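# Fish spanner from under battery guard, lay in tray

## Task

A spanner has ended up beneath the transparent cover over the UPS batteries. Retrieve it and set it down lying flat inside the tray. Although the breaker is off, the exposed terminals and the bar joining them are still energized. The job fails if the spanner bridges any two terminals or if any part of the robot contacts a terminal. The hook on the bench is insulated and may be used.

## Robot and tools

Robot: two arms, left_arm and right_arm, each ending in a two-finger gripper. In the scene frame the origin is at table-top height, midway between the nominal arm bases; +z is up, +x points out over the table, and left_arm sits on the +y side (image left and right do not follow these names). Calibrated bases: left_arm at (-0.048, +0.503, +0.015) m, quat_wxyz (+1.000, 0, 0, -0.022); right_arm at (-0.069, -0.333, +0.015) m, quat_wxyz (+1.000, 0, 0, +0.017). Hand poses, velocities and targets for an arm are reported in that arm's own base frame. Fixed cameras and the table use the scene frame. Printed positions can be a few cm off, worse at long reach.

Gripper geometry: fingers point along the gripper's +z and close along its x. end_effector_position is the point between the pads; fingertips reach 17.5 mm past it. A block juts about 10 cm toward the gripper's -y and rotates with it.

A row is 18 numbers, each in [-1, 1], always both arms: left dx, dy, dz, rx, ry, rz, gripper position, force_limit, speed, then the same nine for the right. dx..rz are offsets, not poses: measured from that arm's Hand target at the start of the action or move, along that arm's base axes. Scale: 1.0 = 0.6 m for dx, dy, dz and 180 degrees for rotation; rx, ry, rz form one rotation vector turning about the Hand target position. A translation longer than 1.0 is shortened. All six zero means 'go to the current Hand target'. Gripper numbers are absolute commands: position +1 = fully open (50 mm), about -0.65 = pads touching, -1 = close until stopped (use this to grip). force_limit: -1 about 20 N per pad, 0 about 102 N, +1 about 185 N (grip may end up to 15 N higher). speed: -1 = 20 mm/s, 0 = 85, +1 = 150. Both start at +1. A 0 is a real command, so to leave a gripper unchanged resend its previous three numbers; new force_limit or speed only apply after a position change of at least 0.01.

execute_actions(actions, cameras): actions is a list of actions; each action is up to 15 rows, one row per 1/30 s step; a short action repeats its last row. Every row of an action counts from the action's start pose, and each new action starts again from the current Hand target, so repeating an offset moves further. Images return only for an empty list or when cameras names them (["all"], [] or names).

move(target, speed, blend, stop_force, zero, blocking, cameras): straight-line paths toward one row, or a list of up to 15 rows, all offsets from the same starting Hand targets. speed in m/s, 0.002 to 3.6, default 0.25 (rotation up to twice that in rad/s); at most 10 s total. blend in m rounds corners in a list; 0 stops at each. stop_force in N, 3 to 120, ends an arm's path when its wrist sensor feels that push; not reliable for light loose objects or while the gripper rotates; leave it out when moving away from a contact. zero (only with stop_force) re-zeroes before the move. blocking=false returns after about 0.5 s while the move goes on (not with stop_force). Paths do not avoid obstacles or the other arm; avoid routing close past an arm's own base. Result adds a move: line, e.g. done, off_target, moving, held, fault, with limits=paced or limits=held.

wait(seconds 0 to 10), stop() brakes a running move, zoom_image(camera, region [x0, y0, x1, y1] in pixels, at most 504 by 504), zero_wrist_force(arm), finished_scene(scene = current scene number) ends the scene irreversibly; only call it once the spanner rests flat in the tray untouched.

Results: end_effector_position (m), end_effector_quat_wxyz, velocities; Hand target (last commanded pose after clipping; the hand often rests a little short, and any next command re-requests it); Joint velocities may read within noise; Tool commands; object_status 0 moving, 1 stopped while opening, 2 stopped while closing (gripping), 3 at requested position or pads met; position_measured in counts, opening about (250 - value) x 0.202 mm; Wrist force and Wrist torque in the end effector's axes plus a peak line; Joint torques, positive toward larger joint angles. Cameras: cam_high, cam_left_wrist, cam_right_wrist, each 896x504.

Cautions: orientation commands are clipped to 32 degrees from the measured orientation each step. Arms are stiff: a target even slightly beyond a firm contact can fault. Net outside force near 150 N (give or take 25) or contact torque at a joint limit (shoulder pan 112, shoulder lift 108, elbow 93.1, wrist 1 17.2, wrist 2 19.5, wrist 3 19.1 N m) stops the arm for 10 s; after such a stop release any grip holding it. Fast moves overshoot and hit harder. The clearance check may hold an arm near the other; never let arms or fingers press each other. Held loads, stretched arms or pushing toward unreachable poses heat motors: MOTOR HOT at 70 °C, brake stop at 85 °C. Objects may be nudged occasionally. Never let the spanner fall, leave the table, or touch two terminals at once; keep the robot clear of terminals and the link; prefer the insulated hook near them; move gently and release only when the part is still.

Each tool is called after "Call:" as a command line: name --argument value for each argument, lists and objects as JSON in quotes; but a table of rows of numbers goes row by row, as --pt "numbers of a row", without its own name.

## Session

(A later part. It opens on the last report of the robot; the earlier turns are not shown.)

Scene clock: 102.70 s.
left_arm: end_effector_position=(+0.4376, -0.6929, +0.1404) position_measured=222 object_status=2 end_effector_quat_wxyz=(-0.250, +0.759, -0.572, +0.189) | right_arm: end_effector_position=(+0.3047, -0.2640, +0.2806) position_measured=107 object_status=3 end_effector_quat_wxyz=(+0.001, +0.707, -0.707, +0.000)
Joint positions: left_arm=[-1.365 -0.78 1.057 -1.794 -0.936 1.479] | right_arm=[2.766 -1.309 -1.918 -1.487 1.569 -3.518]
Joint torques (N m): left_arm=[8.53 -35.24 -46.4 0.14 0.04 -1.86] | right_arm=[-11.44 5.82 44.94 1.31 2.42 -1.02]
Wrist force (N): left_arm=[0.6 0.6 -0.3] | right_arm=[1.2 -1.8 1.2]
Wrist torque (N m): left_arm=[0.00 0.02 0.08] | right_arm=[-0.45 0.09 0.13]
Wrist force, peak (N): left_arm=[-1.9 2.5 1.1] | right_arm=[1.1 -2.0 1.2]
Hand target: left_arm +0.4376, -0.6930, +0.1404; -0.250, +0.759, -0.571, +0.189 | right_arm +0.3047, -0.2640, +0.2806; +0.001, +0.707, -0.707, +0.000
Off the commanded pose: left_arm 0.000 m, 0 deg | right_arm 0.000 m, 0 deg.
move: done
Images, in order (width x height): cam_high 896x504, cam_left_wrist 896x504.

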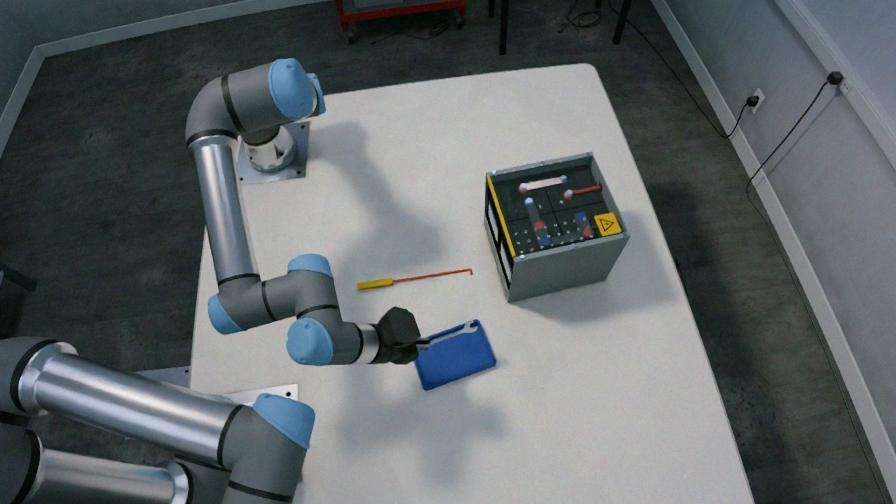

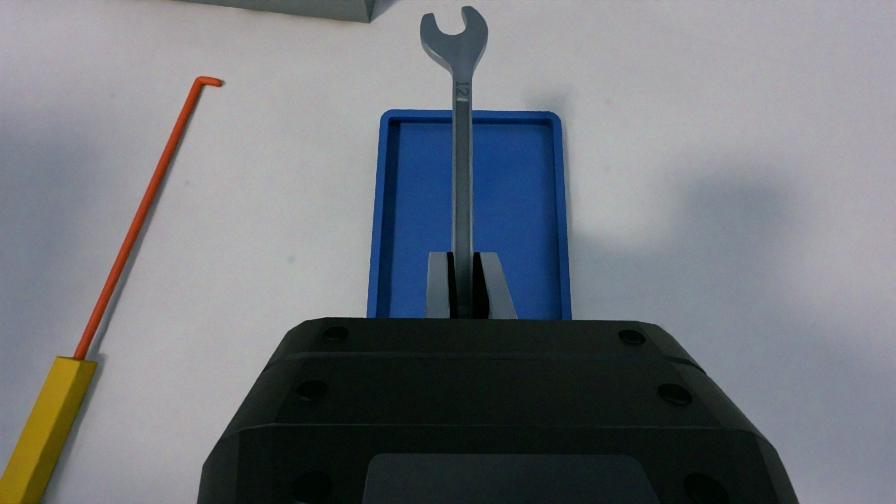

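Call:
move --target '[0.0088,0.0302,-0.145,0,0,-0.15,-1,0,-1,0,0,0,0,0,0,0.3,-0.3,-1]' --speed 0.2 --cameras '["cam_left_wrist","cam_high"]'

Call:
zoom_image --camera "cam_high" --region '[390, 300, 520, 400]'

Scene clock: 105.07 s.
left_arm: end_effector_position=(+0.4429, -0.6748, +0.0534) position_measured=222 object_status=2 end_effector_quat_wxyz=(+0.199, -0.604, +0.733, -0.242) | right_arm: end_effector_position=(+0.3047, -0.2640, +0.2806) position_measured=107 object_status=3 end_effector_quat_wxyz=(+0.001, +0.707, -0.707, +0.000)
Joint positions: left_arm=[-1.335 -0.819 1.478 -2.528 -1 2.086] | right_arm=[2.766 -1.309 -1.918 -1.487 1.569 -3.518]
Joint torques (N m): left_arm=[8.3 -32.12 -4.69 -7.55 -0.36 1.94] | right_arm=[-12.57 5.37 44.13 1.34 2.37 -1.1]
Wrist force (N): left_arm=[0.9 0.7 -0.1] | right_arm=[1.1 -1.9 1.2]
Wrist torque (N m): left_arm=[0.06 -0.09 -0.01] | right_arm=[-0.47 0.10 0.13]
Wrist force, peak (N): left_arm=[0.8 1.3 1.0] | right_arm=[1.2 -2.0 1.3]
Hand target: left_arm +0.4429, -0.6748, +0.0534; +0.199, -0.604, +0.733, -0.242 | right_arm +0.3047, -0.2640, +0.2806; +0.001, +0.707, -0.707, +0.000
Off the commanded pose: left_arm 0.000 m, 0 deg | right_arm 0.000 m, 0 deg.
move: done
Images, in order (width x height): cam_high 896x504, cam_left_wrist 896x504.

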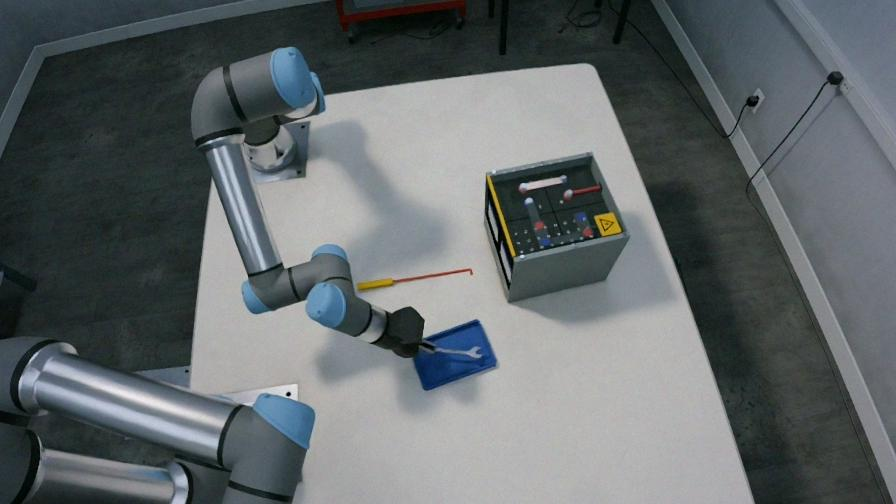

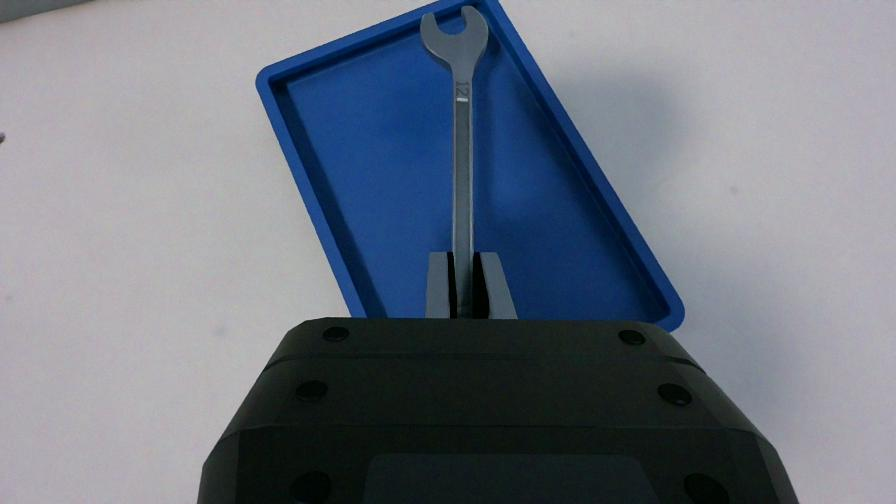

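Scaled by 3.877.

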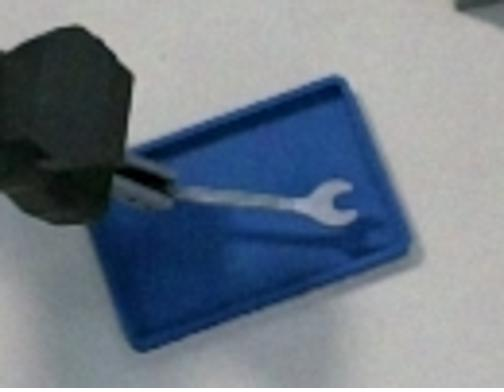

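Call:
move --pt "-0.0072 0.0115 -0.02 0 0 0 -1 0 -1 0 0 0 0 0 0 0.3 -0.3 -1" --pt "-0.0072 0.0115 -0.075 0 0 0 -1 0 -1 0 0 0 0 0 0 0.3 -0.3 -1" --speed 0.035 --stop_force 4 --cameras '["cam_left_wrist","cam_high"]'

Call:
zoom_image --camera "cam_high" --region '[390, 300, 520, 400]'

Scene clock: 107.80 s.
left_arm: end_effector_position=(+0.4386, -0.6679, +0.0192) position_measured=222 object_status=2 end_effector_quat_wxyz=(+0.199, -0.604, +0.733, -0.242) | right_arm: end_effector_position=(+0.3047, -0.2640, +0.2806) position_measured=107 object_status=3 end_effector_quat_wxyz=(+0.001, +0.707, -0.707, +0.000)
Joint positions: left_arm=[-1.339 -0.782 1.519 -2.603 -0.999 2.081] | right_arm=[2.766 -1.309 -1.918 -1.487 1.569 -3.518]
Joint torques (N m): left_arm=[-6.22 -67.87 -30.96 0.24 -0.69 -0.27] | right_arm=[-11.32 5.77 44.89 1.4 2.23 -0.87]
Wrist force (N): left_arm=[0.0 -2.7 -2.5] | right_arm=[1.0 -1.8 1.2]
Wrist torque (N m): left_arm=[0.14 -0.06 -0.03] | right_arm=[-0.44 0.14 0.12]
Wrist force, peak (N): left_arm=[-1.7 -6.5 -15.5] | right_arm=[1.2 -2.0 1.2]
Hand target: left_arm +0.4386, -0.6679, +0.0192; +0.199, -0.604, +0.733, -0.242 (not the last commanded pose) | right_arm +0.3047, -0.2640, +0.2806; +0.001, +0.707, -0.707, +0.000
Off the commanded pose: left_arm 0.011 m, 0 deg | right_arm 0.000 m, 0 deg.
move: contact (left_arm); path passed 1 of 2 targets
Images, in order (width x height): cam_high 896x504, cam_left_wrist 896x504.

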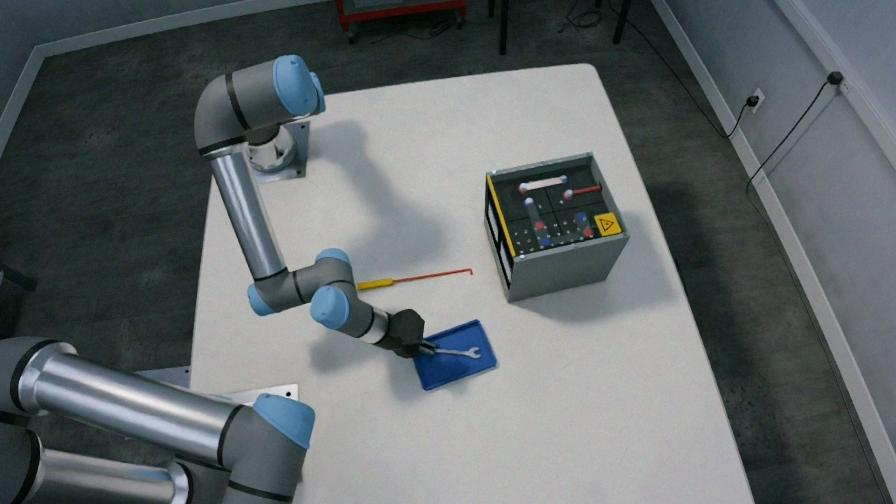

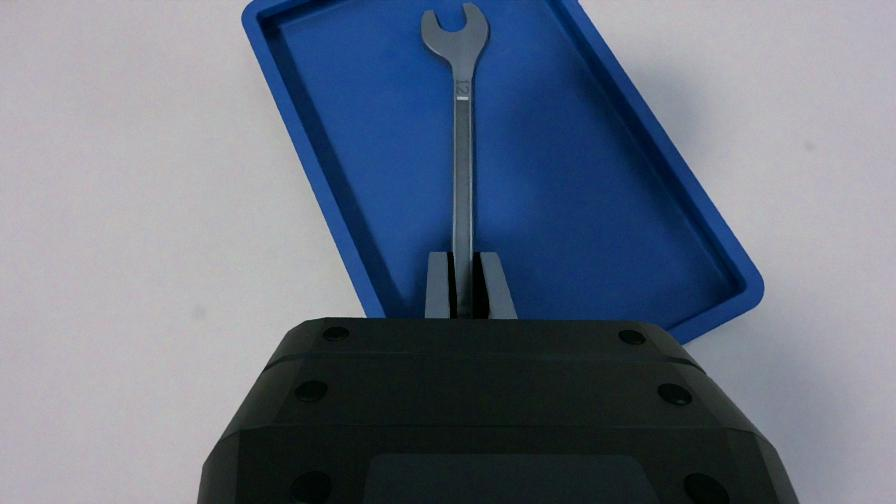

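Scaled by 3.877.

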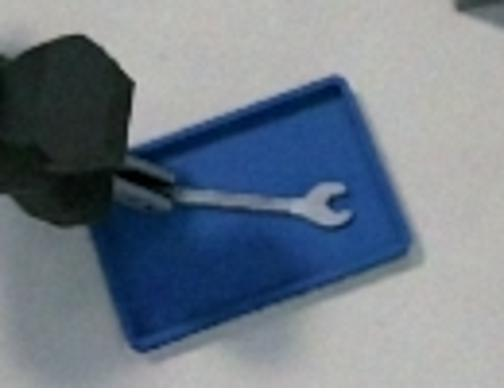

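Call:
move --target '[0,0,0.003,-0.0032,-0.0164,0,-1,0,-1,0,0,0,0,0,0,0.3,-0.3,-1]' --speed 0.1

Call:
move --target '[0,0,-0.028,0,0,0,-1,0,-1,0,0,0,0,0,0,0.3,-0.3,-1]' --speed 0.025 --stop_force 4

Scene clock: 108.90 s.
left_arm: end_effector_position=(+0.4386, -0.6679, +0.0210) position_measured=222 object_status=2 end_effector_quat_wxyz=(+0.214, -0.599, +0.726, -0.261) | right_arm: end_effector_position=(+0.3047, -0.2640, +0.2806) position_measured=107 object_status=3 end_effector_quat_wxyz=(+0.001, +0.707, -0.707, +0.000)
Joint positions: left_arm=[-1.354 -0.778 1.54 -2.65 -0.949 2.082] | right_arm=[2.766 -1.309 -1.918 -1.487 1.569 -3.518]
Joint torques (N m): left_arm=[-10.58 -32.14 -2.35 -7.26 3.4 1.5] | right_arm=[-10.8 5.34 43.5 1.19 2.45 -0.69]
Wrist force (N): left_arm=[0.4 0.5 -0.2] | right_arm=[1.1 -1.7 1.1]
Wrist torque (N m): left_arm=[0.01 0.00 -0.04] | right_arm=[-0.43 0.11 0.13]
Wrist force, peak (N): left_arm=[0.1 -2.5 -2.7] | right_arm=[1.1 -1.9 1.2]
Hand target: left_arm +0.4386, -0.6679, +0.0210; +0.215, -0.599, +0.726, -0.261 | right_arm +0.3047, -0.2640, +0.2806; +0.001, +0.707, -0.707, +0.000
Off the commanded pose: left_arm 0.000 m, 0 deg | right_arm 0.000 m, 0 deg.
move: done

Scene clock: 110.50 s.
left_arm: end_effector_position=(+0.4386, -0.6679, +0.0191) position_measured=222 object_status=2 end_effector_quat_wxyz=(+0.215, -0.599, +0.726, -0.261) | right_arm: end_effector_position=(+0.3047, -0.2640, +0.2806) position_measured=107 object_status=3 end_effector_quat_wxyz=(+0.001, +0.707, -0.707, +0.000)
Joint positions: left_arm=[-1.354 -0.775 1.541 -2.654 -0.948 2.082] | right_arm=[2.766 -1.309 -1.918 -1.487 1.569 -3.518]
Joint torques (N m): left_arm=[-4.19 -69.39 -30.22 0 -0.39 0.99] | right_arm=[-10.52 5.3 43.8 1.38 2.2 -0.76]
Wrist force (N): left_arm=[0.4 -1.4 -1.8] | right_arm=[1.1 -1.8 1.1]
Wrist torque (N m): left_arm=[0.02 0.05 -0.05] | right_arm=[-0.44 0.10 0.13]
Wrist force, peak (N): left_arm=[-1.7 -4.9 -10.6] | right_arm=[1.1 -2.1 1.2]
Hand target: left_arm +0.4386, -0.6679, +0.0191; +0.215, -0.599, +0.726, -0.261 (not the last commanded pose) | right_arm +0.3047, -0.2640, +0.2806; +0.001, +0.707, -0.707, +0.000
Off the commanded pose: left_arm 0.015 m, 0 deg | right_arm 0.000 m, 0 deg.
move: contact (left_arm)

Call:
move --target '[0,0,0.0005,0.0032,0.0164,0,-1,0,-1,0,0,0,0,0,0,0.3,-0.3,-1]' --speed 0.1

Call:
execute_actions --actions '[[[0,0,0,0,0,0,0.1,0,-1,0,0,0,0,0,0,0.3,-0.3,-1]],[[0,0,0,0,0,0,0.1,0,-1,0,0,0,0,0,0,0.3,-0.3,-1]]]'

Call:
move --target '[-0.09,0.018,0.13,0,0,0,0.1,0,-1,0,0,0,0,0,0,0.3,-0.3,-1]' --speed 0.1 --cameras '["cam_high","cam_left_wrist"]'

Call:
zoom_image --camera "cam_high" --region '[390, 300, 520, 400]'

Scene clock: 111.67 s.
left_arm: end_effector_position=(+0.4386, -0.6679, +0.0194) position_measured=222 object_status=2 end_effector_quat_wxyz=(+0.199, -0.604, +0.733, -0.242) | right_arm: end_effector_position=(+0.3047, -0.2640, +0.2806) position_measured=107 object_status=3 end_effector_quat_wxyz=(+0.001, +0.707, -0.707, +0.000)
Joint positions: left_arm=[-1.339 -0.783 1.519 -2.602 -0.998 2.081] | right_arm=[2.766 -1.309 -1.918 -1.487 1.569 -3.518]
Joint torques (N m): left_arm=[7.4 -67.39 -37.68 0.08 -0.85 -1.28] | right_arm=[-12.03 6.41 43.26 1.35 2.09 -0.84]
Wrist force (N): left_arm=[0.0 -2.2 -2.5] | right_arm=[1.2 -1.9 1.0]
Wrist torque (N m): left_arm=[0.17 -0.09 -0.03] | right_arm=[-0.45 0.10 0.13]
Wrist force, peak (N): left_arm=[0.0 -4.2 -2.8] | right_arm=[1.0 -2.0 1.3]
Hand target: left_arm +0.4386, -0.6679, +0.0194; +0.199, -0.604, +0.733, -0.242 | right_arm +0.3047, -0.2640, +0.2806; +0.001, +0.707, -0.707, +0.000
Off the commanded pose: left_arm 0.000 m, 0 deg | right_arm 0.000 m, 0 deg.
move: done

Scene clock: 112.87 s.
left_arm: end_effector_position=(+0.4386, -0.6679, +0.0194) position_measured=138 object_status=3 end_effector_quat_wxyz=(+0.199, -0.604, +0.733, -0.242) | right_arm: end_effector_position=(+0.3047, -0.2640, +0.2806) position_measured=107 object_status=3 end_effector_quat_wxyz=(+0.001, +0.707, -0.707, +0.000)
Joint positions: left_arm=[-1.339 -0.783 1.519 -2.602 -0.999 2.081] | right_arm=[2.766 -1.309 -1.918 -1.487 1.569 -3.518]
Joint torques (N m): left_arm=[7.63 -65.41 -36.71 0.02 -0.72 -1.23] | right_arm=[-10.8 5.96 44.25 1.41 2.15 -1.01]
Wrist force (N): left_arm=[-1.2 -3.0 -4.0] | right_arm=[1.0 -1.8 1.2]
Wrist torque (N m): left_arm=[0.00 -0.02 -0.04] | right_arm=[-0.44 0.13 0.13]
Wrist force, peak (N): left_arm=[-1.1 -2.7 -4.5] | right_arm=[1.1 -2.0 1.2]
Hand target: left_arm +0.4386, -0.6679, +0.0194; +0.199, -0.604, +0.733, -0.242 | right_arm +0.3047, -0.2640, +0.2806; +0.001, +0.707, -0.707, +0.000
Off the commanded pose: left_arm 0.000 m, 0 deg | right_arm 0.000 m, 0 deg.

Scene clock: 114.30 s.
left_arm: end_effector_position=(+0.3847, -0.6571, +0.0974) position_measured=138 object_status=3 end_effector_quat_wxyz=(+0.199, -0.604, +0.733, -0.242) | right_arm: end_effector_position=(+0.3047, -0.2640, +0.2806) position_measured=107 object_status=3 end_effector_quat_wxyz=(+0.001, +0.707, -0.707, +0.000)
Joint positions: left_arm=[-1.415 -0.964 1.592 -2.446 -0.978 1.994] | right_arm=[2.766 -1.309 -1.918 -1.487 1.569 -3.518]
Joint torques (N m): left_arm=[-11.02 -64.03 -5.04 -0.1 3.24 -1.92] | right_arm=[-12.22 5.62 44.09 1.02 2.2 -0.56]
Wrist force (N): left_arm=[0.4 0.0 -0.6] | right_arm=[1.1 -1.7 1.3]
Wrist torque (N m): left_arm=[0.02 -0.03 0.08] | right_arm=[-0.43 0.12 0.13]
Wrist force, peak (N): left_arm=[-0.8 -2.8 -4.3] | right_arm=[1.2 -2.0 1.2]
Hand target: left_arm +0.3846, -0.6571, +0.0974; +0.199, -0.604, +0.733, -0.242 | right_arm +0.3047, -0.2640, +0.2806; +0.001, +0.707, -0.707, +0.000
Off the commanded pose: left_arm 0.000 m, 0 deg | right_arm 0.000 m, 0 deg.
move: done
Images, in order (width x height): cam_high 896x504, cam_left_wrist 896x504.

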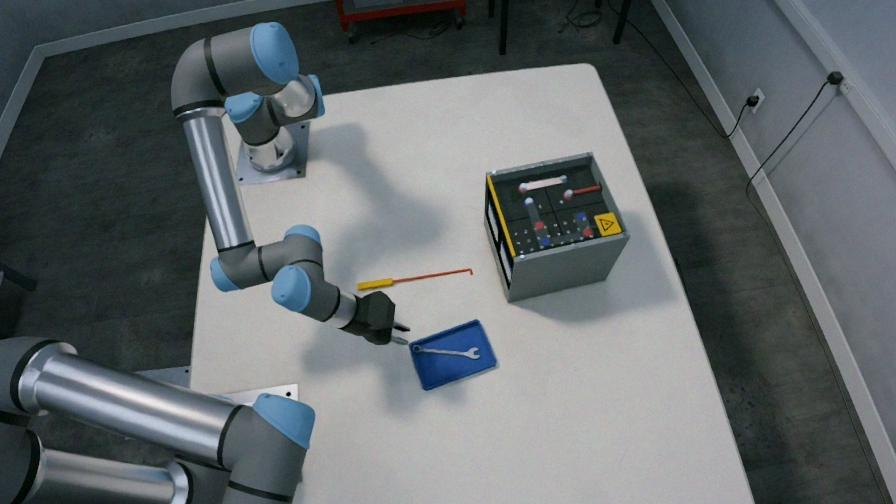

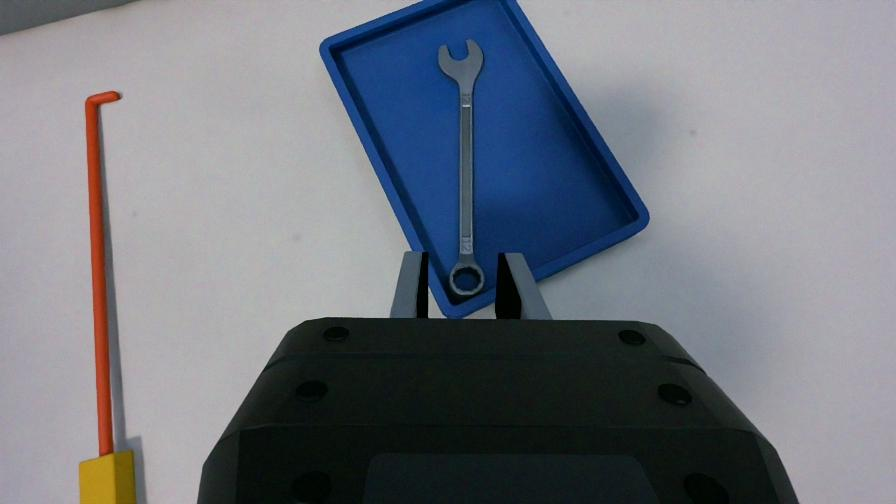

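Scaled by 3.877.

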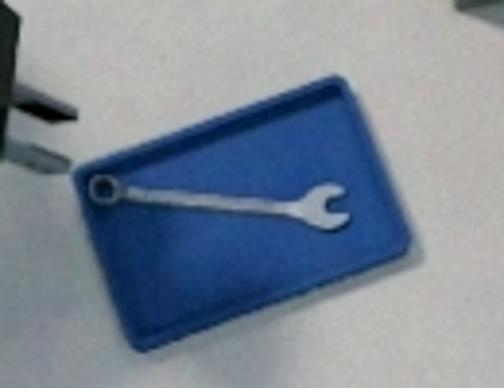

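Call:
zoom_image --camera "cam_left_wrist" --region '[400, 220, 540, 330]'

Scaled by 3.600.

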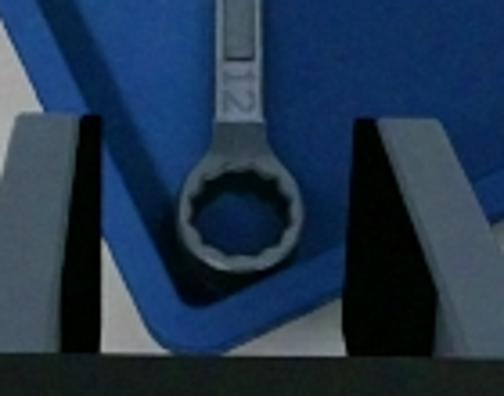

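Call:
finished_scene --scene 2

The scene is finished: the task was done.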